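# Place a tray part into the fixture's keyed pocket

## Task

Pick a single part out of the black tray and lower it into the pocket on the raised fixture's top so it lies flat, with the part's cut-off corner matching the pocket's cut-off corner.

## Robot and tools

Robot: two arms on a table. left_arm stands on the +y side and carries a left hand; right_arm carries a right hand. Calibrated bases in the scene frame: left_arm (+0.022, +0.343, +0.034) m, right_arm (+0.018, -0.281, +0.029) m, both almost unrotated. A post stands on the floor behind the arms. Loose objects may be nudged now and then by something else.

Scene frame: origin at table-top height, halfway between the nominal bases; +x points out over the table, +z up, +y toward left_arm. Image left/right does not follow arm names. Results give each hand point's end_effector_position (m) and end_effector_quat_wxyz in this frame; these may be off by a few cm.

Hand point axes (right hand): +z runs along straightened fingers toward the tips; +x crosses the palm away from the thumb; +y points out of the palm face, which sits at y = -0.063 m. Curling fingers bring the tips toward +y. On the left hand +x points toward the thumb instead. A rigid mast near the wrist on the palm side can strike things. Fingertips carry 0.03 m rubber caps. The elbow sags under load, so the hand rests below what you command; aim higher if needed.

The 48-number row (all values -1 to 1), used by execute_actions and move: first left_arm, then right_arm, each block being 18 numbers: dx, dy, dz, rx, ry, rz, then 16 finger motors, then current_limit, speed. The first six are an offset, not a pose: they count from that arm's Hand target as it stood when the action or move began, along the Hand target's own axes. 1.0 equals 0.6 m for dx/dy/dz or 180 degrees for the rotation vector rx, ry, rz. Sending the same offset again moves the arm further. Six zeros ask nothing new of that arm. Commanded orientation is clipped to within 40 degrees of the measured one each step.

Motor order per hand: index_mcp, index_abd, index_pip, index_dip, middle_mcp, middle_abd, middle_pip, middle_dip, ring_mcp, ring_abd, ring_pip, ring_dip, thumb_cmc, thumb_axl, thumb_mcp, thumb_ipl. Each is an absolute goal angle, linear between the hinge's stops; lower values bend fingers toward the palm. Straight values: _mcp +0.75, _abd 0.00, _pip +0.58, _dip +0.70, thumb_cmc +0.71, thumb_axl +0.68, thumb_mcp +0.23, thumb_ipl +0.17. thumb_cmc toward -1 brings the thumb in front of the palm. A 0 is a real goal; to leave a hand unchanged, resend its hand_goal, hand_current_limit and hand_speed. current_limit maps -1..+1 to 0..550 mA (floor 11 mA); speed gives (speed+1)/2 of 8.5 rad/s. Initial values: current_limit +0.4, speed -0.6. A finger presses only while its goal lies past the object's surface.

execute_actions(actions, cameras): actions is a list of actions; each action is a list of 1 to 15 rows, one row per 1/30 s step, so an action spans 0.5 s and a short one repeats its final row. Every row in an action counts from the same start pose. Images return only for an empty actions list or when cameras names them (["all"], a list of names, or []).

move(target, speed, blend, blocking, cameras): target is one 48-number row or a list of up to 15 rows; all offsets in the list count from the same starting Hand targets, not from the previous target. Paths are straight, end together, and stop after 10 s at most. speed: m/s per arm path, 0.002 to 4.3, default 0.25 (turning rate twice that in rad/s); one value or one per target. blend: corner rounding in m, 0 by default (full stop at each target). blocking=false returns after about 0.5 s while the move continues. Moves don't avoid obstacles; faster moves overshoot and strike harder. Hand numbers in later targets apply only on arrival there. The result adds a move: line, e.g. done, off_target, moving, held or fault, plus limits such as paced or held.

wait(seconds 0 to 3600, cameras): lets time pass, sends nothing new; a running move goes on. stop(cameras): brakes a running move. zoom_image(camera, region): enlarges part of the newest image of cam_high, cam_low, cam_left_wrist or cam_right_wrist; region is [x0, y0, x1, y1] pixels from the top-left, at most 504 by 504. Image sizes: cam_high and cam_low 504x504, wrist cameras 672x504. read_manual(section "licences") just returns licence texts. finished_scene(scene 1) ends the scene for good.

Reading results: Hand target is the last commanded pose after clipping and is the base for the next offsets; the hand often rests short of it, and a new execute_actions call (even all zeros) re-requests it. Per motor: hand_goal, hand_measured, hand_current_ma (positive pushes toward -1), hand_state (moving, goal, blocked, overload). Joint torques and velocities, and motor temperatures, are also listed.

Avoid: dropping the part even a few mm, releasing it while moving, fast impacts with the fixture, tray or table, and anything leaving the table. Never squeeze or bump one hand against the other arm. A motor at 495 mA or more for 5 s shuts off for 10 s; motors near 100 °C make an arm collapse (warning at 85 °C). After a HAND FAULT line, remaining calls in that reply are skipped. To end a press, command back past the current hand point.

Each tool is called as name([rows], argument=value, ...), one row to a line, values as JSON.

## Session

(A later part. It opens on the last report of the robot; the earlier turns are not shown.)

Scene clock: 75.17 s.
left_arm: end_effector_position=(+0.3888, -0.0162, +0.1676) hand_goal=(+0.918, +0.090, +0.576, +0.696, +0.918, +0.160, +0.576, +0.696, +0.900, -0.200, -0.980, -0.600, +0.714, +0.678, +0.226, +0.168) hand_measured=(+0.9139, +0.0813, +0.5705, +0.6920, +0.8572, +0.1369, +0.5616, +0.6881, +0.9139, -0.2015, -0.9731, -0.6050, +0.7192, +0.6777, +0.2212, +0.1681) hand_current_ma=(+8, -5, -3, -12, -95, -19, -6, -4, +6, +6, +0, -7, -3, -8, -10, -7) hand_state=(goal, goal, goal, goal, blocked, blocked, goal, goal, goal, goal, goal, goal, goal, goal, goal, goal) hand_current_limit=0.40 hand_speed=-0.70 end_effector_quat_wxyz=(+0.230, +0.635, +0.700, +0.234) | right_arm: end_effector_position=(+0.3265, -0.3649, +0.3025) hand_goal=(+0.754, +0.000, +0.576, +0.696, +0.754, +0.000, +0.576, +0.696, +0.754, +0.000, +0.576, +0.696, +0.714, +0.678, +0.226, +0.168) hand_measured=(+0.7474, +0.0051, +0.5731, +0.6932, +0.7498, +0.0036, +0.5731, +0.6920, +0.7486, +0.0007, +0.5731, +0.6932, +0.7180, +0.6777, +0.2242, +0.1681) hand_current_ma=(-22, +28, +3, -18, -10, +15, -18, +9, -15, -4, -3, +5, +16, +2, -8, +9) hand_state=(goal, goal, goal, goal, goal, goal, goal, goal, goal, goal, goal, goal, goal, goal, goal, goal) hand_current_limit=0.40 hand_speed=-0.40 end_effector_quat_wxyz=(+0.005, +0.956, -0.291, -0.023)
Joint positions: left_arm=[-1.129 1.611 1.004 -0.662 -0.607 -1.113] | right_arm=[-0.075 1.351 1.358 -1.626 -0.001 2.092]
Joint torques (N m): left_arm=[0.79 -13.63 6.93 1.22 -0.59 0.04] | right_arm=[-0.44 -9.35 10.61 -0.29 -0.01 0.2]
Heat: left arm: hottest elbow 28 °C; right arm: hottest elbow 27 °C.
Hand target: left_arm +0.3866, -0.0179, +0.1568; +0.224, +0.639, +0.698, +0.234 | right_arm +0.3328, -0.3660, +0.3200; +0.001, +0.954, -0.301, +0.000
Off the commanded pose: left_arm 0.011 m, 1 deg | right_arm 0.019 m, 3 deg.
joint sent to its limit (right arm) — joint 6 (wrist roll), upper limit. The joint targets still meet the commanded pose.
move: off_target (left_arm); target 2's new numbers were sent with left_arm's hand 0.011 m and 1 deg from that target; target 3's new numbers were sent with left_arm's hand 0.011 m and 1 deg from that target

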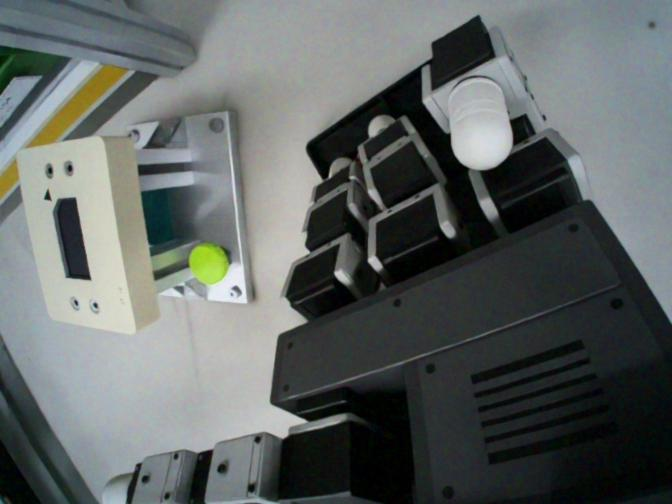

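move([
  [0,0,0,0,0,0,0.918,0.1,0.576,0.696,0.85,0.21,0.576,0.696,0.9,-0.2,-0.98,-0.6,0.714,0.678,0.226,0.168,0.4,-0.7,0,0,0,0,0,0,0.754,0,0.576,0.696,0.754,0,0.576,0.696,0.754,0,0.576,0.696,0.714,0.678,0.226,0.168,0.4,-0.4],
  [0,0,0.0001,0,0,0,0.918,0.1,0.576,0.696,0.95,0.17,0.576,0.696,0.9,-0.2,-0.98,-0.6,0.714,0.678,0.226,0.168,0.4,-0.7,0,0,0,0,0,0,0.754,0,0.576,0.696,0.754,0,0.576,0.696,0.754,0,0.576,0.696,0.714,0.678,0.226,0.168,0.4,-0.4],
], speed=0.04, cameras=["cam_left_wrist"])

zoom_image(camera="cam_left_wrist", region=[320, 80, 440, 200])

Scene clock: 76.60 s.
left_arm: end_effector_position=(+0.3888, -0.0162, +0.1677) hand_goal=(+0.918, +0.100, +0.576, +0.696, +0.950, +0.170, +0.576, +0.696, +0.900, -0.200, -0.980, -0.600, +0.714, +0.678, +0.226, +0.168) hand_measured=(+0.9139, +0.0915, +0.5705, +0.6920, +0.8801, +0.1487, +0.5590, +0.6881, +0.9139, -0.2015, -0.9718, -0.6050, +0.7192, +0.6767, +0.2212, +0.1672) hand_current_ma=(+5, -6, -6, -8, -112, -19, -14, -11, +7, +4, +2, -16, -1, -10, -12, -7) hand_state=(goal, goal, goal, goal, blocked, blocked, goal, goal, goal, goal, goal, goal, goal, goal, goal, goal) hand_current_limit=0.40 hand_speed=-0.70 end_effector_quat_wxyz=(+0.231, +0.635, +0.700, +0.234) | right_arm: end_effector_position=(+0.3265, -0.3649, +0.3025) hand_goal=(+0.754, +0.000, +0.576, +0.696, +0.754, +0.000, +0.576, +0.696, +0.754, +0.000, +0.576, +0.696, +0.714, +0.678, +0.226, +0.168) hand_measured=(+0.7486, +0.0036, +0.5731, +0.6932, +0.7498, +0.0036, +0.5731, +0.6920, +0.7486, +0.0007, +0.5731, +0.6945, +0.7167, +0.6777, +0.2232, +0.1681) hand_current_ma=(-20, +10, -3, -12, -7, +9, -23, -1, -7, +9, -8, -5, +16, -5, -16, +3) hand_state=(goal, goal, goal, goal, goal, goal, goal, goal, goal, goal, goal, goal, goal, goal, goal, goal) hand_current_limit=0.40 hand_speed=-0.40 end_effector_quat_wxyz=(+0.005, +0.956, -0.291, -0.023)
Joint positions: left_arm=[-1.129 1.611 1.004 -0.662 -0.607 -1.113] | right_arm=[-0.075 1.351 1.358 -1.626 -0.001 2.092]
Joint torques (N m): left_arm=[0.56 -13.51 6.9 1.28 -0.58 0.05] | right_arm=[-0.44 -9.35 10.61 -0.31 -0.01 0.2]
Heat: left arm: hottest elbow 28 °C; right arm: hottest elbow 27 °C.
Hand target: left_arm +0.3867, -0.0179, +0.1568; +0.224, +0.639, +0.698, +0.234 | right_arm +0.3328, -0.3660, +0.3200; +0.001, +0.954, -0.301, +0.000
Off the commanded pose: left_arm 0.011 m, 1 deg | right_arm 0.019 m, 3 deg.
joint sent to its limit (right arm) — joint 6 (wrist roll), upper limit. The joint targets still meet the commanded pose.
move: off_target (left_arm); target 2's new numbers were sent with left_arm's hand 0.011 m and 1 deg from that target

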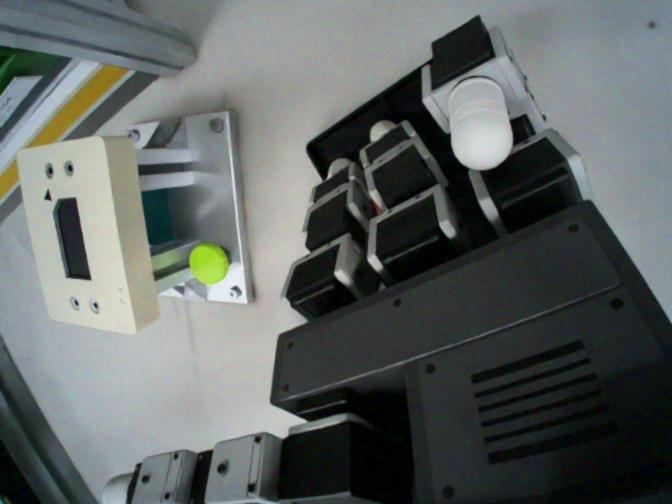

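Scaled by 4.200 from the camera's image (finer frame: 960x720).

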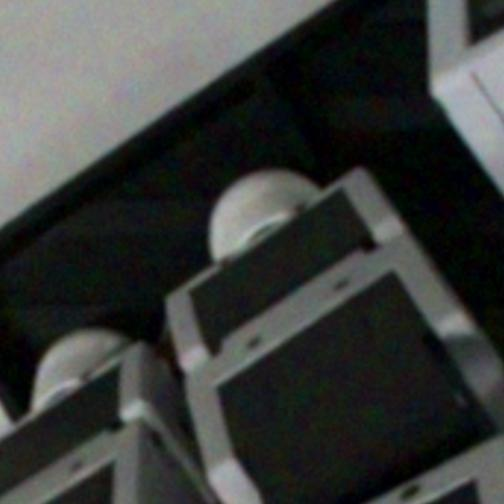

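zoom_image(camera="cam_left_wrist", region=[330, 140, 420, 240])

zoom_image(camera="cam_right_wrist", region=[270, 170, 450, 290])

Scaled by 5.040 from the camera's image (finer frame: 960x720).

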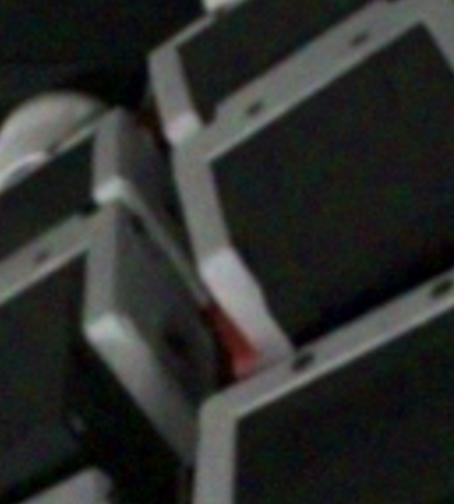

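This scene's latest camera images include none from cam_right_wrist. They are from: cam_left_wrist. cam_right_wrist's image comes with the result of a call that names it in "cameras".

move(target=[0,0.035,-0.047,0,0,0,0.918,0.08,0.576,0.696,0.918,-0.05,0.576,0.696,0.9,-0.2,-0.98,-0.6,0.714,0.678,0.226,0.168,0.4,-0.6,0,0,0,0,0,0,0.754,0,0.576,0.696,0.754,0,0.576,0.696,0.754,0,0.576,0.696,0.714,0.678,0.226,0.168,0.4,-0.4], speed=0.08, cameras=["cam_left_wrist","cam_right_wrist"])

zoom_image(camera="cam_left_wrist", region=[310, 70, 450, 210])

zoom_image(camera="cam_right_wrist", region=[270, 170, 450, 290])

Scene clock: 77.77 s.
left_arm: end_effector_position=(+0.3837, -0.0062, +0.1711) hand_goal=(+0.918, +0.080, +0.576, +0.696, +0.918, -0.050, +0.576, +0.696, +0.900, -0.200, -0.980, -0.600, +0.714, +0.678, +0.226, +0.168) hand_measured=(+0.9259, +0.0227, +0.5770, +0.6945, +0.8958, +0.0300, +0.5552, +0.6881, +0.9139, -0.2015, -0.9718, -0.6050, +0.7192, +0.6777, +0.2222, +0.1672) hand_current_ma=(+13, -49, +4, -11, -22, +74, -18, -5, +7, +8, +1, -12, -1, -10, -15, -5) hand_state=(goal, blocked, goal, goal, blocked, blocked, blocked, goal, goal, goal, goal, goal, goal, goal, goal, goal) hand_current_limit=0.40 hand_speed=-0.60 end_effector_quat_wxyz=(+0.207, +0.643, +0.697, +0.242) | right_arm: end_effector_position=(+0.3265, -0.3649, +0.3025) hand_goal=(+0.754, +0.000, +0.576, +0.696, +0.754, +0.000, +0.576, +0.696, +0.754, +0.000, +0.576, +0.696, +0.714, +0.678, +0.226, +0.168) hand_measured=(+0.7474, +0.0051, +0.5731, +0.6920, +0.7486, +0.0021, +0.5718, +0.6920, +0.7486, +0.0007, +0.5731, +0.6932, +0.7154, +0.6767, +0.2232, +0.1681) hand_current_ma=(-19, +11, -3, -9, +1, +17, -18, +14, -11, +7, -5, +6, +9, -3, -19, +1) hand_state=(goal, goal, goal, goal, goal, goal, goal, goal, goal, goal, goal, goal, goal, goal, goal, goal) hand_current_limit=0.40 hand_speed=-0.40 end_effector_quat_wxyz=(+0.005, +0.956, -0.291, -0.023)
Joint positions: left_arm=[-1.129 1.593 1.004 -0.734 -0.605 -1.113] | right_arm=[-0.075 1.351 1.358 -1.626 -0.001 2.092]
Joint torques (N m): left_arm=[0.56 -17.03 10 0.1 -0.7 0.03] | right_arm=[-0.44 -9.41 10.61 -0.31 -0.01 0.2]
Heat: left arm: hottest elbow 28 °C; right arm: hottest elbow 27 °C.
Hand target: left_arm +0.3860, -0.0174, +0.1920; +0.224, +0.639, +0.698, +0.234 | right_arm +0.3328, -0.3660, +0.3200; +0.001, +0.954, -0.301, +0.000
Off the commanded pose: left_arm 0.024 m, 2 deg | right_arm 0.019 m, 3 deg.
joint sent to its limit (right arm) — joint 6 (wrist roll), upper limit. The joint targets still meet the commanded pose.
move: off_target (left_arm)

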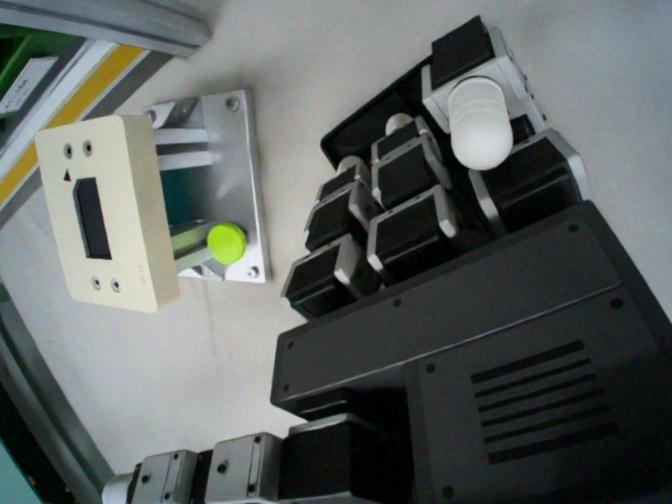

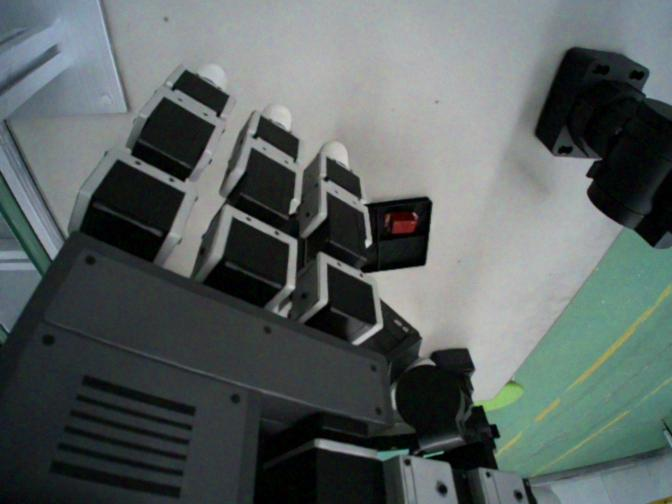

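Scaled by 3.600 from the camera's image (finer frame: 960x720).

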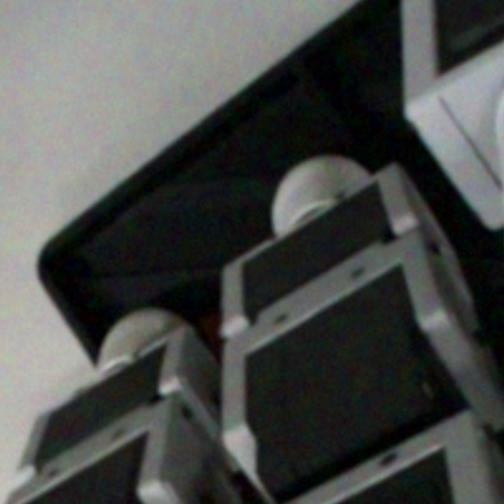

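Scaled by 2.800 from the camera's image (finer frame: 960x720).

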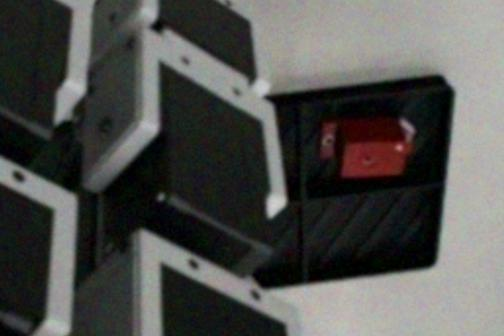

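move(target=[0,0.025,-0.033,0,0,0,0.918,0.05,0.576,0.696,0.918,-0.03,0.576,0.696,0.9,-0.2,-0.98,-0.6,0.714,0.678,0.226,0.168,0.4,-0.6,0,0,0,0,0,0,0.754,0,0.576,0.696,0.754,0,0.576,0.696,0.754,0,0.576,0.696,0.714,0.678,0.226,0.168,0.4,-0.4], speed=0.08, cameras=["cam_left_wrist"])

zoom_image(camera="cam_left_wrist", region=[310, 70, 450, 210])

Scene clock: 78.67 s.
left_arm: end_effector_position=(+0.3820, -0.0032, +0.1935) hand_goal=(+0.918, +0.050, +0.576, +0.696, +0.918, -0.030, +0.576, +0.696, +0.900, -0.200, -0.980, -0.600, +0.714, +0.678, +0.226, +0.168) hand_measured=(+0.9247, +0.0402, +0.5770, +0.6932, +0.9175, -0.0301, +0.5731, +0.6907, +0.9139, -0.2015, -0.9718, -0.6050, +0.7192, +0.6777, +0.2212, +0.1681) hand_current_ma=(+14, -1, +0, -9, +13, -1, +7, -6, +8, +4, +8, -10, -2, -8, -13, -9) hand_state=(goal, goal, goal, goal, goal, goal, goal, goal, goal, goal, goal, goal, goal, goal, goal, goal) hand_current_limit=0.40 hand_speed=-0.60 end_effector_quat_wxyz=(+0.203, +0.644, +0.696, +0.243) | right_arm: end_effector_position=(+0.3265, -0.3649, +0.3025) hand_goal=(+0.754, +0.000, +0.576, +0.696, +0.754, +0.000, +0.576, +0.696, +0.754, +0.000, +0.576, +0.696, +0.714, +0.678, +0.226, +0.168) hand_measured=(+0.7486, +0.0036, +0.5744, +0.6920, +0.7498, +0.0021, +0.5718, +0.6932, +0.7486, +0.0021, +0.5744, +0.6932, +0.7167, +0.6767, +0.2232, +0.1681) hand_current_ma=(-21, +20, +6, -17, +6, +9, -10, -3, -20, +12, -5, +0, +29, -12, -20, +5) hand_state=(goal, goal, goal, goal, goal, goal, goal, goal, goal, goal, goal, goal, goal, goal, goal, goal) hand_current_limit=0.40 hand_speed=-0.40 end_effector_quat_wxyz=(+0.005, +0.956, -0.291, -0.023)
Joint positions: left_arm=[-1.129 1.554 1.027 -0.805 -0.604 -1.113] | right_arm=[-0.075 1.351 1.358 -1.626 -0.001 2.092]
Joint torques (N m): left_arm=[0.62 -16.09 10.99 0.21 -0.72 0.02] | right_arm=[-0.44 -9.41 10.61 -0.31 -0.01 0.2]
Heat: left arm: hottest elbow 28 °C; right arm: hottest elbow 27 °C.
Hand target: left_arm +0.3856, -0.0171, +0.2167; +0.224, +0.639, +0.698, +0.233 | right_arm +0.3328, -0.3660, +0.3200; +0.001, +0.954, -0.301, +0.000
Off the commanded pose: left_arm 0.027 m, 3 deg | right_arm 0.019 m, 3 deg.
joint sent to its limit (right arm) — joint 6 (wrist roll), upper limit. The joint targets still meet the commanded pose.
move: off_target (left_arm)

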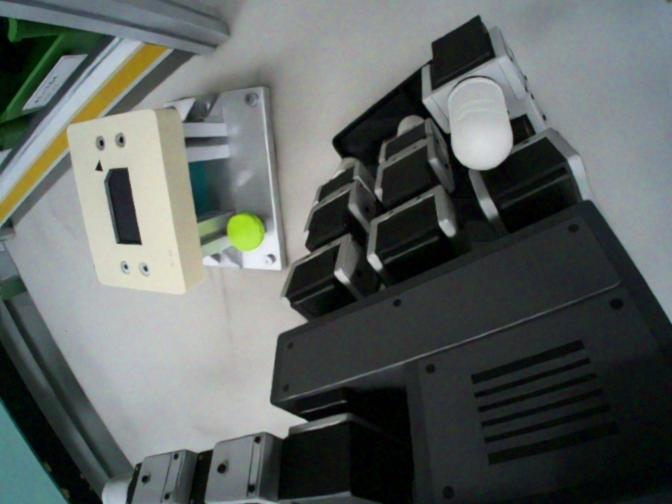

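Scaled by 3.600 from the camera's image (finer frame: 960x720).

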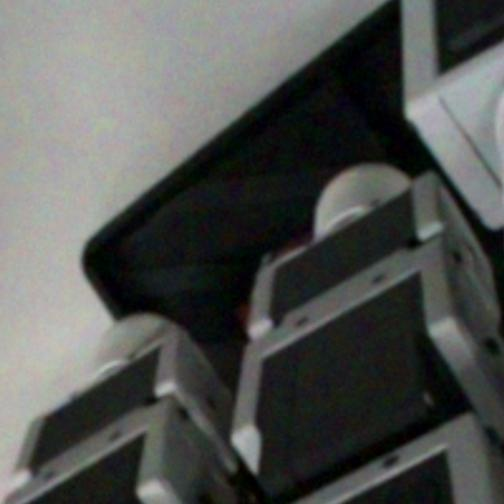

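move(target=[0.001,-0.02,-0.0225,0,0,0,0.918,0.03,0.576,0.696,0.918,-0.03,0.576,0.696,0.9,-0.2,-0.98,-0.6,0.714,0.678,0.226,0.168,0.4,-0.6,0,0,0,0,0,0,0.754,0,0.576,0.696,0.754,0,0.576,0.696,0.754,0,0.576,0.696,0.714,0.678,0.226,0.168,0.4,-0.4], speed=0.08, cameras=["cam_left_wrist"])

zoom_image(camera="cam_left_wrist", region=[310, 50, 450, 190])

Scene clock: 79.70 s.
left_arm: end_effector_position=(+0.3669, -0.0069, +0.1966) hand_goal=(+0.918, +0.030, +0.576, +0.696, +0.918, -0.030, +0.576, +0.696, +0.900, -0.200, -0.980, -0.600, +0.714, +0.678, +0.226, +0.168) hand_measured=(+0.9247, +0.0329, +0.5770, +0.6932, +0.9175, -0.0301, +0.5744, +0.6907, +0.9139, -0.2015, -0.9731, -0.6050, +0.7192, +0.6777, +0.2222, +0.1681) hand_current_ma=(+15, -3, +2, -11, +6, -4, +10, -8, +7, +4, +3, -16, +0, -12, -12, -5) hand_state=(goal, goal, goal, goal, goal, goal, goal, goal, goal, goal, goal, goal, goal, goal, goal, goal) hand_current_limit=0.40 hand_speed=-0.60 end_effector_quat_wxyz=(+0.202, +0.646, +0.695, +0.242) | right_arm: end_effector_position=(+0.3265, -0.3649, +0.3025) hand_goal=(+0.754, +0.000, +0.576, +0.696, +0.754, +0.000, +0.576, +0.696, +0.754, +0.000, +0.576, +0.696, +0.714, +0.678, +0.226, +0.168) hand_measured=(+0.7474, +0.0036, +0.5731, +0.6920, +0.7511, +0.0021, +0.5731, +0.6932, +0.7486, +0.0021, +0.5731, +0.6932, +0.7167, +0.6777, +0.2242, +0.1672) hand_current_ma=(-22, +11, +0, -20, -6, +11, -10, -9, -21, -5, -12, -2, +15, -6, -18, +3) hand_state=(goal, goal, goal, goal, goal, goal, goal, goal, goal, goal, goal, goal, goal, goal, goal, goal) hand_current_limit=0.40 hand_speed=-0.40 end_effector_quat_wxyz=(+0.005, +0.956, -0.291, -0.023)
Joint positions: left_arm=[-1.164 1.543 1.027 -0.839 -0.609 -1.15] | right_arm=[-0.075 1.351 1.358 -1.626 -0.001 2.092]
Joint torques (N m): left_arm=[0.38 -16.5 10.39 0.25 -0.96 -0.04] | right_arm=[-0.44 -9.35 10.61 -0.29 -0.01 0.2]
Heat: left arm: hottest elbow 28 °C; right arm: hottest elbow 27 °C.
Hand target: left_arm +0.3679, -0.0179, +0.2200; +0.224, +0.639, +0.698, +0.234 | right_arm +0.3328, -0.3660, +0.3200; +0.001, +0.954, -0.301, +0.000
Off the commanded pose: left_arm 0.026 m, 3 deg | right_arm 0.019 m, 3 deg.
joint sent to its limit (right arm) — joint 6 (wrist roll), upper limit. The joint targets still meet the commanded pose.
move: off_target (left_arm)

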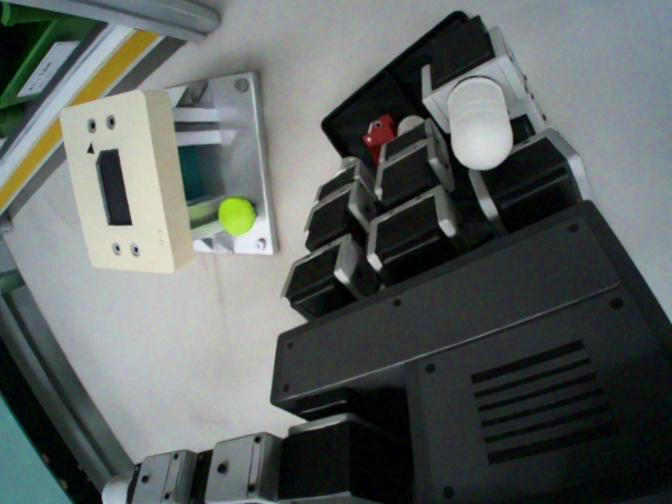

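Scaled by 3.600 from the camera's image (finer frame: 960x720).

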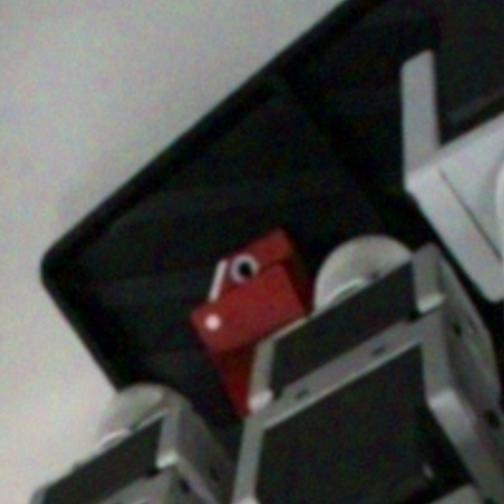

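move(target=[-0.001,-0.041,0.0527,0,0,0,0.918,0.004,0.576,0.696,0.918,0.06,0.576,0.696,0.9,-0.2,-0.98,-0.6,0.714,0.678,0.226,0.168,0.4,-0.6,0,0,0,0,0,0,0.754,0,0.576,0.696,0.754,0,0.576,0.696,0.754,0,0.576,0.696,0.714,0.678,0.226,0.168,0.4,-0.4], speed=0.06, cameras=["cam_left_wrist"])

zoom_image(camera="cam_left_wrist", region=[310, 70, 430, 190])

Scene clock: 81.53 s.
left_arm: end_effector_position=(+0.3702, -0.0151, +0.1885) hand_goal=(+0.918, +0.004, +0.576, +0.696, +0.918, +0.060, +0.576, +0.696, +0.900, -0.200, -0.980, -0.600, +0.714, +0.678, +0.226, +0.168) hand_measured=(+0.9235, +0.0051, +0.5744, +0.6958, +0.9187, +0.0549, +0.5744, +0.6932, +0.9139, -0.2015, -0.9718, -0.6050, +0.7205, +0.6777, +0.2212, +0.1681) hand_current_ma=(+14, +2, +3, -10, +9, -7, +6, -6, +10, +3, +6, -11, -1, -11, -12, -7) hand_state=(goal, goal, goal, goal, goal, goal, goal, goal, goal, goal, goal, goal, goal, goal, goal, goal) hand_current_limit=0.40 hand_speed=-0.60 end_effector_quat_wxyz=(+0.224, +0.639, +0.698, +0.236) | right_arm: end_effector_position=(+0.3265, -0.3649, +0.3025) hand_goal=(+0.754, +0.000, +0.576, +0.696, +0.754, +0.000, +0.576, +0.696, +0.754, +0.000, +0.576, +0.696, +0.714, +0.678, +0.226, +0.168) hand_measured=(+0.7486, +0.0051, +0.5731, +0.6920, +0.7486, +0.0021, +0.5731, +0.6932, +0.7498, +0.0021, +0.5731, +0.6932, +0.7167, +0.6777, +0.2242, +0.1672) hand_current_ma=(-25, +19, +0, -24, -11, -1, -18, -5, -20, +2, -8, +11, +13, -1, -8, +3) hand_state=(goal, goal, goal, goal, goal, goal, goal, goal, goal, goal, goal, goal, goal, goal, goal, goal) hand_current_limit=0.40 hand_speed=-0.40 end_effector_quat_wxyz=(+0.005, +0.956, -0.291, -0.023)
Joint positions: left_arm=[-1.166 1.563 1.016 -0.761 -0.614 -1.152] | right_arm=[-0.075 1.351 1.358 -1.626 -0.001 2.092]
Joint torques (N m): left_arm=[0.44 -13.27 7.28 1.59 -0.74 -0.04] | right_arm=[-0.44 -9.41 10.61 -0.31 -0.01 0.2]
Heat: left arm: hottest elbow 28 °C; right arm: hottest elbow 27 °C.
Hand target: left_arm +0.3678, -0.0192, +0.1799; +0.224, +0.639, +0.698, +0.233 | right_arm +0.3328, -0.3660, +0.3200; +0.001, +0.954, -0.301, +0.000
Off the commanded pose: left_arm 0.010 m, 0 deg | right_arm 0.019 m, 3 deg.
joint sent to its limit (right arm) — joint 6 (wrist roll), upper limit. The joint targets still meet the commanded pose.
move: done

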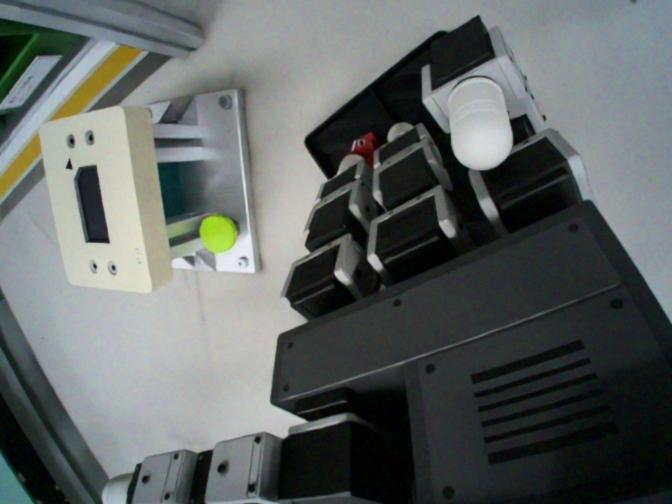

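Scaled by 4.200 from the camera's image (finer frame: 960x720).

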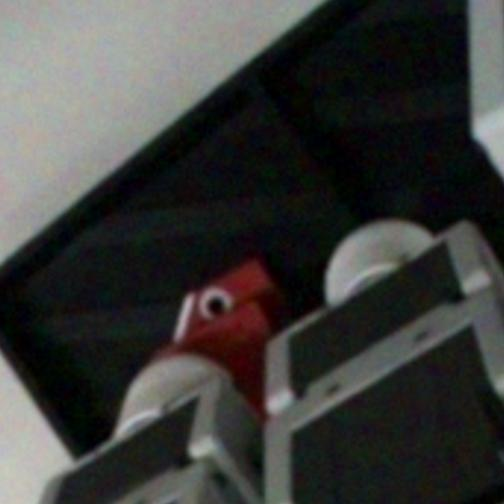

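move(target=[0.0475,-0.0073,-0.0067,0,0,0,0.918,-0.02,0.576,0.696,0.918,0.02,0.576,0.696,0.9,-0.2,-0.98,-0.6,0.714,0.678,0.226,0.168,0.4,-0.6,0,0,0,0,0,0,0.754,0,0.576,0.696,0.754,0,0.576,0.696,0.754,0,0.576,0.696,0.714,0.678,0.226,0.168,0.4,-0.4], speed=0.06, cameras=["cam_left_wrist"])

zoom_image(camera="cam_left_wrist", region=[310, 70, 430, 190])

Scene clock: 83.00 s.
left_arm: end_effector_position=(+0.3585, +0.0108, +0.1786) hand_goal=(+0.918, -0.020, +0.576, +0.696, +0.918, +0.020, +0.576, +0.696, +0.900, -0.200, -0.980, -0.600, +0.714, +0.678, +0.226, +0.168) hand_measured=(+0.9139, -0.0052, +0.5667, +0.6881, +0.9187, +0.0256, +0.5731, +0.6932, +0.9139, -0.2015, -0.9731, -0.6050, +0.7205, +0.6777, +0.2222, +0.1681) hand_current_ma=(+5, +5, -4, -17, +12, +4, +8, -9, +7, +10, +3, -14, +0, -10, -8, -14) hand_state=(goal, goal, goal, goal, goal, goal, goal, goal, goal, goal, goal, goal, goal, goal, goal, goal) hand_current_limit=0.40 hand_speed=-0.60 end_effector_quat_wxyz=(+0.219, +0.640, +0.697, +0.238) | right_arm: end_effector_position=(+0.3265, -0.3649, +0.3025) hand_goal=(+0.754, +0.000, +0.576, +0.696, +0.754, +0.000, +0.576, +0.696, +0.754, +0.000, +0.576, +0.696, +0.714, +0.678, +0.226, +0.168) hand_measured=(+0.7486, +0.0051, +0.5731, +0.6920, +0.7498, +0.0021, +0.5731, +0.6932, +0.7498, +0.0007, +0.5731, +0.6932, +0.7167, +0.6767, +0.2242, +0.1681) hand_current_ma=(-20, +10, -9, -15, +2, +11, -22, -5, -19, +5, -7, -6, +25, -6, -1, +3) hand_state=(goal, goal, goal, goal, goal, goal, goal, goal, goal, goal, goal, goal, goal, goal, goal, goal) hand_current_limit=0.40 hand_speed=-0.40 end_effector_quat_wxyz=(+0.005, +0.956, -0.291, -0.023)
Joint positions: left_arm=[-1.166 1.514 0.929 -0.734 -0.615 -1.152] | right_arm=[-0.075 1.351 1.358 -1.626 -0.001 2.092]
Joint torques (N m): left_arm=[0.97 -13.8 7.41 1.24 -0.63 0.08] | right_arm=[-0.38 -9.35 10.61 -0.31 -0.01 0.2]
Heat: left arm: hottest elbow 28 °C; right arm: hottest elbow 27 °C.
Hand target: left_arm +0.3596, +0.0088, +0.1802; +0.224, +0.639, +0.698, +0.234 | right_arm +0.3328, -0.3660, +0.3200; +0.001, +0.954, -0.301, +0.000
Off the commanded pose: left_arm 0.003 m, 1 deg | right_arm 0.019 m, 3 deg.
joint sent to its limit (right arm) — joint 6 (wrist roll), upper limit. The joint targets still meet the commanded pose.
move: done

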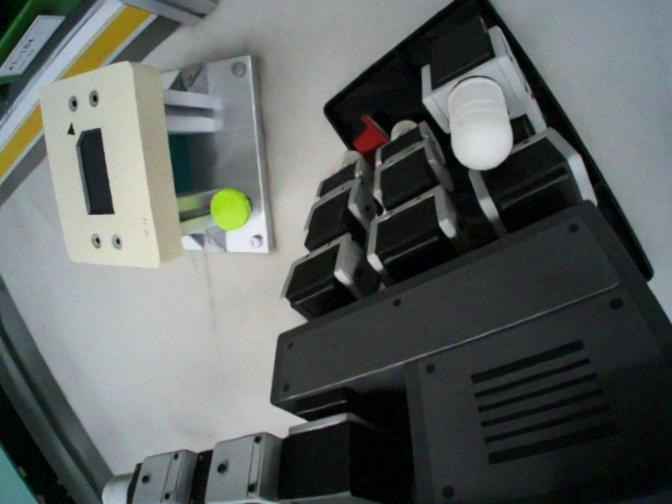

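Scaled by 4.200 from the camera's image (finer frame: 960x720).

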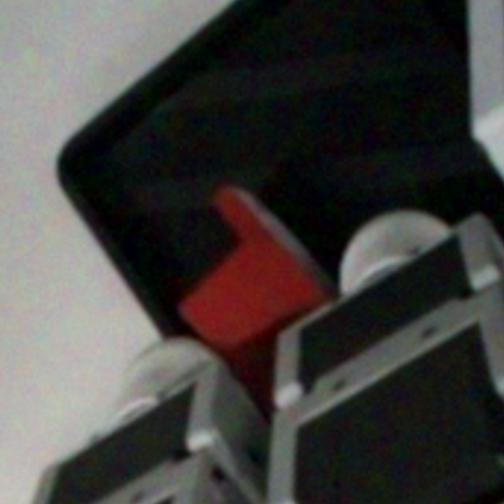

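move([
  [0.0303,0.125,-0.1568,0,0,0,0.918,0.0,0.576,0.696,0.918,0.0,0.576,0.696,0.9,-0.2,-0.98,-0.6,0.714,0.678,0.226,0.168,0.4,-0.4,0,0,0,0,0,0,0.754,0,0.576,0.696,0.754,0,0.576,0.696,0.754,0,0.576,0.696,0.714,0.678,0.226,0.168,0.4,-0.4],
  [0.5817,0.2507,-0.311,0.074,0.1473,-0.6236,0.918,-0.2,0.8,0.9,0.918,-0.3,0.8,0.9,0.9,-0.3,0.8,0.9,0.714,0.678,0.226,0.168,0.4,-0.4,0,0,0,0,0,0,0.754,0,0.576,0.696,0.754,0,0.576,0.696,0.754,0,0.576,0.696,0.714,0.678,0.226,0.168,0.4,-0.4],
], speed=0.3, blend=[0.03, 0], cameras=["all"])

Scene clock: 90.17 s.
left_arm: end_effector_position=(+0.3289, +0.3615, +0.4014) hand_goal=(+0.918, -0.200, +0.800, +0.900, +0.918, -0.300, +0.800, +0.900, +0.900, -0.300, +0.800, +0.900, +0.714, +0.678, +0.226, +0.168) hand_measured=(+0.9127, -0.1956, +0.7964, +0.9022, +0.9114, -0.2967, +0.7964, +0.9022, +0.8958, -0.2953, +0.7977, +0.9009, +0.7142, +0.6777, +0.2212, +0.1672) hand_current_ma=(+9, -1, -4, -5, +2, +2, +4, +1, -14, +3, -4, -9, -6, -10, -16, -7) hand_state=(goal, goal, goal, goal, goal, goal, goal, goal, goal, goal, goal, goal, goal, goal, goal, goal) hand_current_limit=0.40 hand_speed=-0.40 end_effector_quat_wxyz=(+0.093, -0.177, +0.979, -0.036) | right_arm: end_effector_position=(+0.3265, -0.3649, +0.3025) hand_goal=(+0.754, +0.000, +0.576, +0.696, +0.754, +0.000, +0.576, +0.696, +0.754, +0.000, +0.576, +0.696, +0.714, +0.678, +0.226, +0.168) hand_measured=(+0.7486, +0.0051, +0.5731, +0.6920, +0.7498, +0.0036, +0.5731, +0.6932, +0.7486, +0.0007, +0.5744, +0.6932, +0.7167, +0.6767, +0.2232, +0.1681) hand_current_ma=(-23, +21, -9, -11, -5, -3, -3, +12, -10, -2, +5, +10, +19, -6, -11, +4) hand_state=(goal, goal, goal, goal, goal, goal, goal, goal, goal, goal, goal, goal, goal, goal, goal, goal) hand_current_limit=0.40 hand_speed=-0.40 end_effector_quat_wxyz=(+0.005, +0.956, -0.291, -0.023)
Joint positions: left_arm=[-0.16 1.198 1.503 -1.675 0.009 -2.071] | right_arm=[-0.075 1.351 1.358 -1.626 -0.001 2.092]
Joint torques (N m): left_arm=[1.2 -7.82 11.92 0.31 0.16 -0.08] | right_arm=[-0.44 -9.35 10.61 -0.29 -0.01 0.2]
Heat: left arm: hottest elbow 28 °C; right arm: hottest elbow 27 °C.
Hand target: left_arm +0.3349, +0.3605, +0.4146; +0.113, -0.258, +0.960, -0.005 | right_arm +0.3328, -0.3660, +0.3200; +0.001, +0.954, -0.301, +0.000
Off the commanded pose: left_arm 0.014 m, 10 deg | right_arm 0.019 m, 3 deg.
joint sent to its limit (left arm) — joint 4 (wrist pitch), lower limit; joint 6 (wrist roll), lower limit. The joint targets are off in orientation, not in position.
joint sent to its limit (right arm) — joint 6 (wrist roll), upper limit. The joint targets still meet the commanded pose.
move: off_target (left_arm); target 2's new numbers were sent with left_arm's hand 0.014 m and 10 deg from that target

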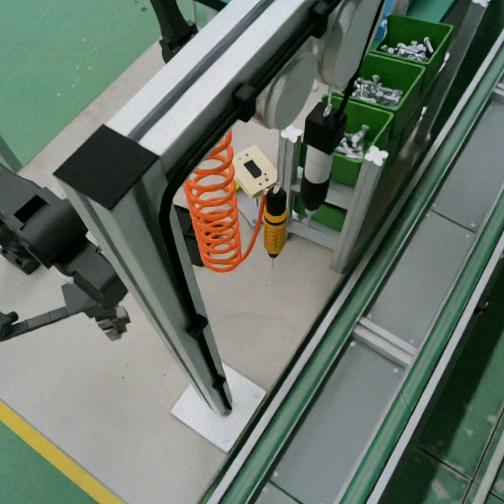

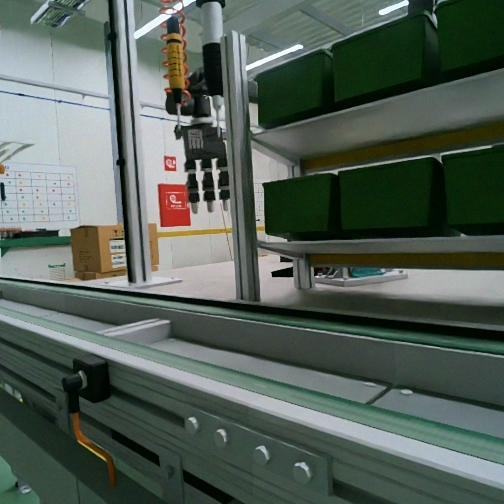

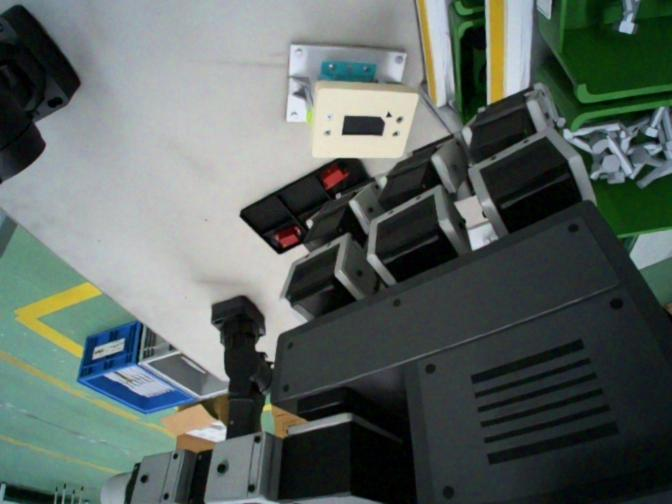

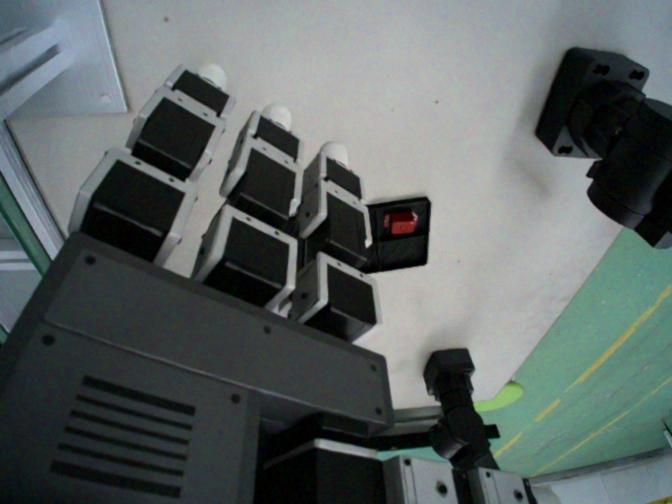

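zoom_image(camera="cam_left_wrist", region=[230, 140, 410, 270])

zoom_image(camera="cam_right_wrist", region=[340, 180, 450, 290])

Scaled by 2.800 from the camera's image (finer frame: 960x720).

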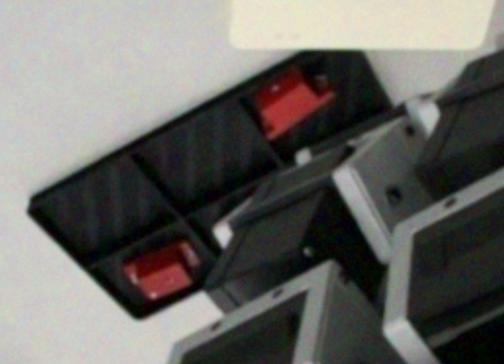

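Scaled by 4.582 from the camera's image (finer frame: 960x720).

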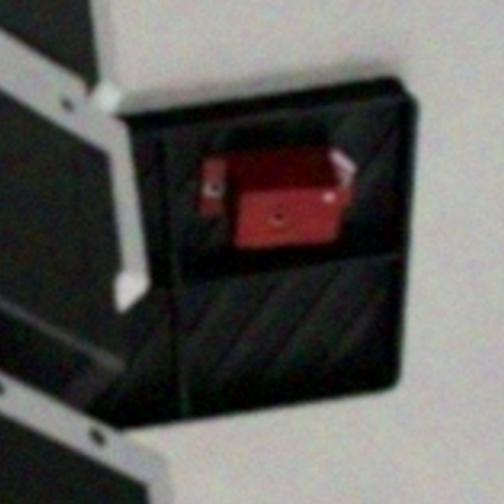

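move(target=[0,0,0,0,0,0,0.918,-0.2,0.8,0.9,0.918,-0.3,0.8,0.9,0.9,-0.3,0.8,0.9,0.714,0.678,0.226,0.168,0.4,-0.4,-0.107,0.0015,-0.067,0,0,-0.694,0.918,0.06,0.576,0.696,0.918,-0.06,0.576,0.696,0.9,-0.2,-0.98,-0.6,0.714,0.678,0.226,0.168,0.4,-0.4], speed=0.35, cameras=[])

Scene clock: 95.73 s.
left_arm: end_effector_position=(+0.3289, +0.3615, +0.4014) hand_goal=(+0.918, -0.200, +0.800, +0.900, +0.918, -0.300, +0.800, +0.900, +0.900, -0.300, +0.800, +0.900, +0.714, +0.678, +0.226, +0.168) hand_measured=(+0.9127, -0.1956, +0.7977, +0.9022, +0.9114, -0.2967, +0.7964, +0.9022, +0.8958, -0.2967, +0.7977, +0.9009, +0.7142, +0.6767, +0.2212, +0.1672) hand_current_ma=(+4, -2, -4, -7, -1, +0, -1, +0, -9, +2, -7, -6, -2, -11, -15, -7) hand_state=(goal, goal, goal, goal, goal, goal, goal, goal, goal, goal, goal, goal, goal, goal, goal, goal) hand_current_limit=0.40 hand_speed=-0.40 end_effector_quat_wxyz=(+0.093, -0.177, +0.979, -0.036) | right_arm: end_effector_position=(+0.2818, -0.3300, +0.3575) hand_goal=(+0.918, +0.060, +0.576, +0.696, +0.918, -0.060, +0.576, +0.696, +0.900, -0.200, -0.980, -0.600, +0.714, +0.678, +0.226, +0.168) hand_measured=(+0.9163, +0.0549, +0.5731, +0.6920, +0.9151, -0.0550, +0.5731, +0.6920, +0.9006, -0.2000, -0.9795, -0.6012, +0.7180, +0.6767, +0.2222, +0.1681) hand_current_ma=(-15, +6, +1, -22, +6, +21, -15, +0, +1, +3, -3, +14, +16, -2, -15, +14) hand_state=(goal, goal, goal, goal, goal, goal, goal, goal, goal, goal, goal, goal, goal, goal, goal, goal) hand_current_limit=0.40 hand_speed=-0.40 end_effector_quat_wxyz=(+0.090, +0.708, +0.697, +0.064)
Joint positions: left_arm=[-0.16 1.198 1.503 -1.675 0.009 -2.071] | right_arm=[-0.134 0.678 1.024 -1.696 0.011 -0.113]
Joint torques (N m): left_arm=[1.38 -7.59 11.93 0.25 0.16 -0.08] | right_arm=[-0.79 0.44 7.99 0.42 -0.12 -0.11]
Heat: left arm: hottest elbow 29 °C; right arm: hottest elbow 27 °C.
Hand target: left_arm +0.3349, +0.3605, +0.4146; +0.113, -0.258, +0.960, -0.005 | right_arm +0.2798, -0.3299, +0.3602; +0.001, +0.708, +0.707, +0.000
Off the commanded pose: left_arm 0.014 m, 10 deg | right_arm 0.003 m, 13 deg.
joint sent to its limit (left arm) — joint 4 (wrist pitch), lower limit; joint 6 (wrist roll), lower limit. The joint targets are off in orientation, not in position.
joint sent to its limit (right arm) — joint 4 (wrist pitch), lower limit. The joint targets are off in orientation, not in position.
move: off_target (right_arm)

move(target=[0,0,0,0,0,0,0.918,-0.2,0.8,0.9,0.918,-0.3,0.8,0.9,0.9,-0.3,0.8,0.9,0.714,0.678,0.226,0.168,0.4,-0.4,0.458,-0.0013,0.1003,-0.1529,0.1727,-0.5183,0.918,0.06,0.576,0.696,0.918,-0.06,0.576,0.696,0.9,-0.2,-0.98,-0.6,0.714,0.678,0.226,0.168,0.4,-0.4], speed=0.3, cameras=["all"])

Scene clock: 99.67 s.
left_arm: end_effector_position=(+0.3289, +0.3615, +0.4014) hand_goal=(+0.918, -0.200, +0.800, +0.900, +0.918, -0.300, +0.800, +0.900, +0.900, -0.300, +0.800, +0.900, +0.714, +0.678, +0.226, +0.168) hand_measured=(+0.9127, -0.1956, +0.7964, +0.9022, +0.9114, -0.2953, +0.7977, +0.9022, +0.8958, -0.2953, +0.7977, +0.9009, +0.7142, +0.6777, +0.2212, +0.1681) hand_current_ma=(+3, -1, +0, -5, +1, -6, +6, +0, -11, +4, -4, -5, -7, -5, -9, -9) hand_state=(goal, goal, goal, goal, goal, goal, goal, goal, goal, goal, goal, goal, goal, goal, goal, goal) hand_current_limit=0.40 hand_speed=-0.40 end_effector_quat_wxyz=(+0.093, -0.177, +0.979, -0.036) | right_arm: end_effector_position=(+0.2708, -0.0594, +0.2813) hand_goal=(+0.918, +0.060, +0.576, +0.696, +0.918, -0.060, +0.576, +0.696, +0.900, -0.200, -0.980, -0.600, +0.714, +0.678, +0.226, +0.168) hand_measured=(+0.9187, +0.0549, +0.5757, +0.6932, +0.9199, -0.0579, +0.5757, +0.6932, +0.9018, -0.2000, -0.9782, -0.6012, +0.7180, +0.6777, +0.2232, +0.1672) hand_current_ma=(-4, +2, -2, -21, +16, +8, -12, +9, +6, +8, +9, +12, +27, -1, -13, +6) hand_state=(goal, goal, goal, goal, goal, goal, goal, goal, goal, goal, goal, goal, goal, goal, goal, goal) hand_current_limit=0.40 hand_speed=-0.40 end_effector_quat_wxyz=(-0.044, -0.039, +0.949, +0.309)
Joint positions: left_arm=[-0.16 1.198 1.503 -1.675 0.009 -2.071] | right_arm=[0.187 1.023 0.832 -1.374 -0.635 -1.458]
Joint torques (N m): left_arm=[1.32 -7.82 11.85 0.27 0.15 -0.09] | right_arm=[0.38 -3.84 10.45 0.65 -0.85 -0.13]
Heat: left arm: hottest elbow 30 °C; right arm: hottest elbow 27 °C.
Hand target: left_arm +0.3349, +0.3605, +0.4146; +0.113, -0.258, +0.960, -0.005 | right_arm +0.2794, -0.0552, +0.2997; -0.019, -0.057, +0.947, +0.315
Off the commanded pose: left_arm 0.014 m, 10 deg | right_arm 0.021 m, 4 deg.
joint sent to its limit (left arm) — joint 4 (wrist pitch), lower limit; joint 6 (wrist roll), lower limit. The joint targets are off in orientation, not in position.
move: off_target (right_arm)

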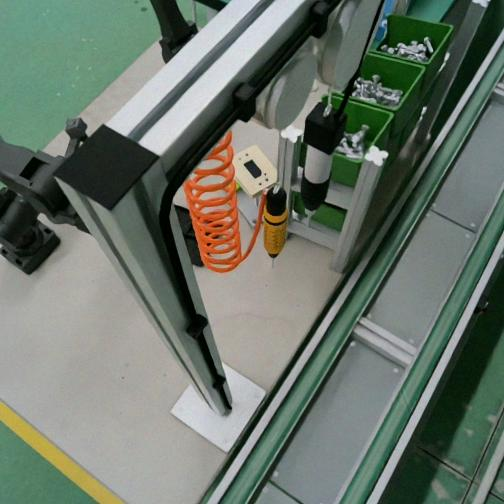

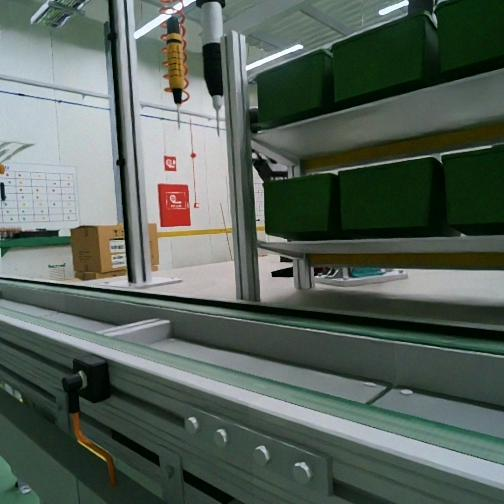

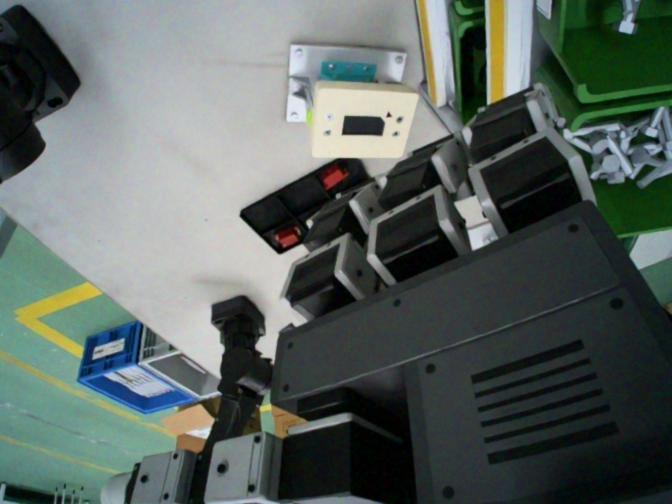

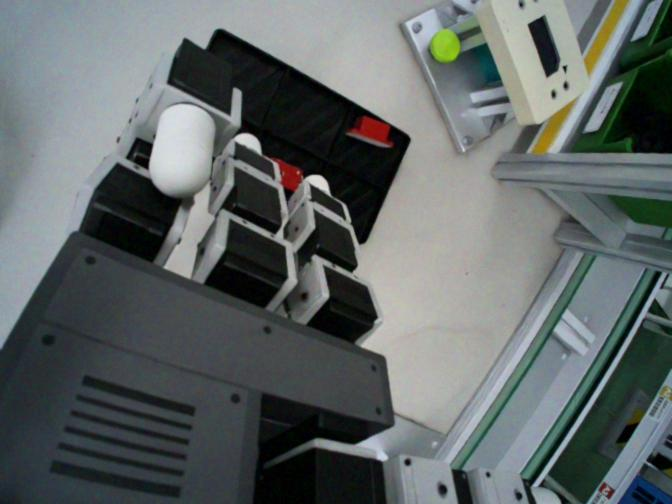

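zoom_image(camera="cam_right_wrist", region=[230, 90, 420, 240])

zoom_image(camera="cam_right_wrist", region=[250, 130, 330, 200])

Scaled by 2.653 from the camera's image (finer frame: 960x720).

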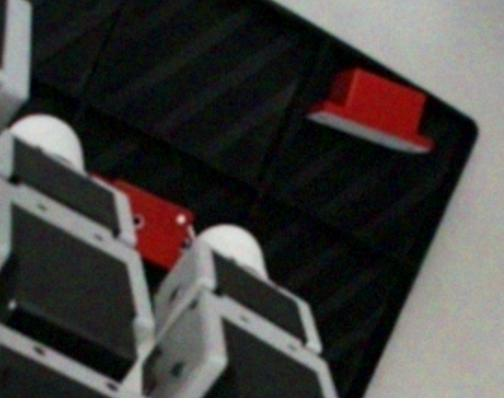

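Scaled by 6.300 from the camera's image (finer frame: 960x720).

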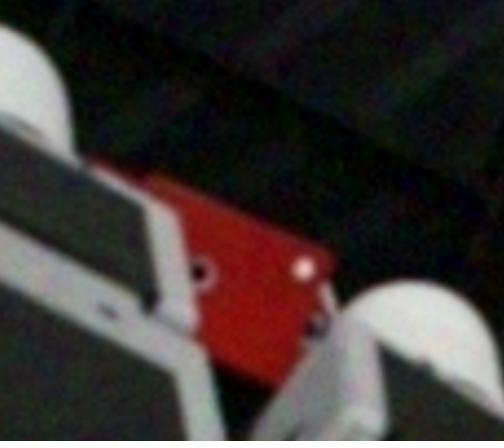

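move(target=[0,0,0,0,0,0,0.918,-0.2,0.8,0.9,0.918,-0.3,0.8,0.9,0.9,-0.3,0.8,0.9,0.714,0.678,0.226,0.168,0.4,-0.4,-0.032,-0.0745,0.1232,0.0023,-0.0149,-0.0112,0.918,0.06,0.576,0.696,0.918,-0.06,0.576,0.696,0.9,-0.2,-0.98,-0.6,0.714,0.678,0.226,0.168,0.4,-0.4], speed=0.15, cameras=["cam_right_wrist","cam_left_wrist"])

zoom_image(camera="cam_right_wrist", region=[230, 90, 350, 210])

Scene clock: 101.83 s.
left_arm: end_effector_position=(+0.3289, +0.3615, +0.4014) hand_goal=(+0.918, -0.200, +0.800, +0.900, +0.918, -0.300, +0.800, +0.900, +0.900, -0.300, +0.800, +0.900, +0.714, +0.678, +0.226, +0.168) hand_measured=(+0.9127, -0.1956, +0.7964, +0.9022, +0.9114, -0.2967, +0.7964, +0.9022, +0.8970, -0.2953, +0.7977, +0.9009, +0.7142, +0.6777, +0.2212, +0.1681) hand_current_ma=(+2, +3, +3, -8, -1, -2, +2, +0, -13, +6, -7, -10, -2, -10, -12, -11) hand_state=(goal, goal, goal, goal, goal, goal, goal, goal, goal, goal, goal, goal, goal, goal, goal, goal) hand_current_limit=0.40 hand_speed=-0.40 end_effector_quat_wxyz=(+0.093, -0.177, +0.979, -0.036) | right_arm: end_effector_position=(+0.2932, -0.0475, +0.2100) hand_goal=(+0.918, +0.060, +0.576, +0.696, +0.918, -0.060, +0.576, +0.696, +0.900, -0.200, -0.980, -0.600, +0.714, +0.678, +0.226, +0.168) hand_measured=(+0.9187, +0.0564, +0.5757, +0.6932, +0.9187, -0.0565, +0.5770, +0.6932, +0.9006, -0.2000, -0.9782, -0.6012, +0.7180, +0.6777, +0.2232, +0.1672) hand_current_ma=(+1, +3, +7, -11, +15, +15, -9, -3, +0, -7, +2, -1, +19, -11, -6, -1) hand_state=(goal, goal, goal, goal, goal, goal, goal, goal, goal, goal, goal, goal, goal, goal, goal, goal) hand_current_limit=0.40 hand_speed=-0.40 end_effector_quat_wxyz=(+0.002, -0.067, +0.948, +0.313)
Joint positions: left_arm=[-0.16 1.198 1.503 -1.675 0.009 -2.071] | right_arm=[0.213 1.129 0.699 -1.027 -0.627 -1.455]
Joint torques (N m): left_arm=[1.32 -7.82 11.84 0.21 0.18 -0.08] | right_arm=[0.67 -4.78 7.75 0.98 -0.6 0.18]
Heat: left arm: hottest elbow 30 °C; right arm: hottest elbow 27 °C.
Hand target: left_arm +0.3349, +0.3605, +0.4146; +0.113, -0.258, +0.960, -0.005 | right_arm +0.2975, -0.0445, +0.2137; +0.009, -0.067, +0.947, +0.313
Off the commanded pose: left_arm 0.014 m, 10 deg | right_arm 0.006 m, 1 deg.
joint sent to its limit (left arm) — joint 4 (wrist pitch), lower limit; joint 6 (wrist roll), lower limit. The joint targets are off in orientation, not in position.
move: done
Images, in order (width x height): cam_left_wrist 672x504, cam_right_wrist 672x504.

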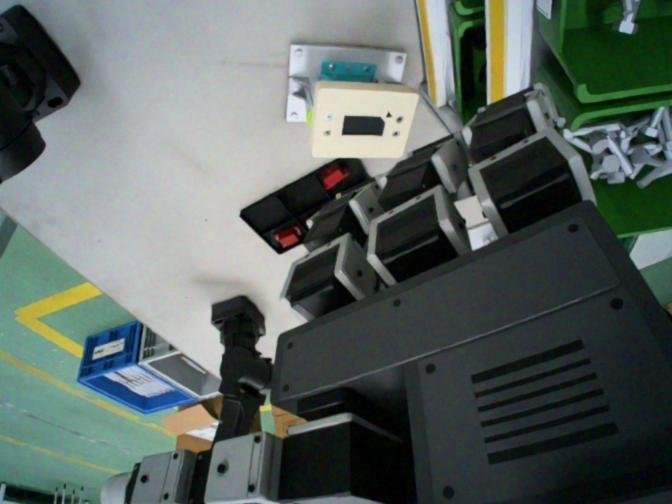

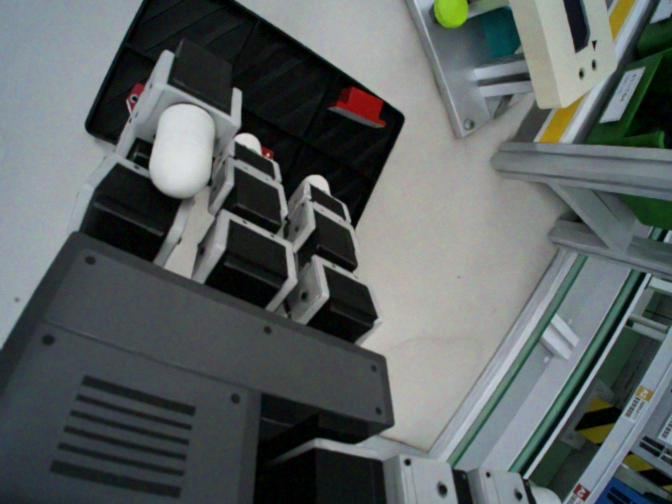

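Scaled by 4.200 from the camera's image (finer frame: 960x720).

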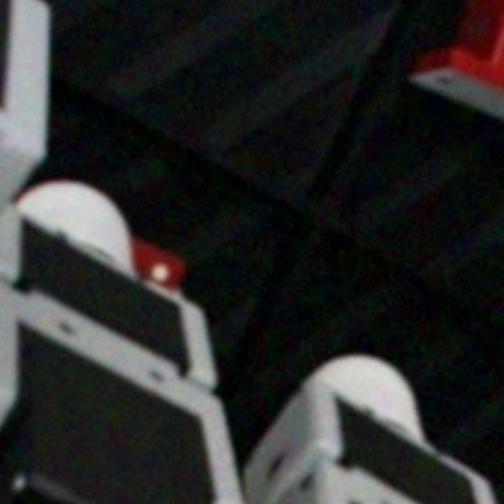

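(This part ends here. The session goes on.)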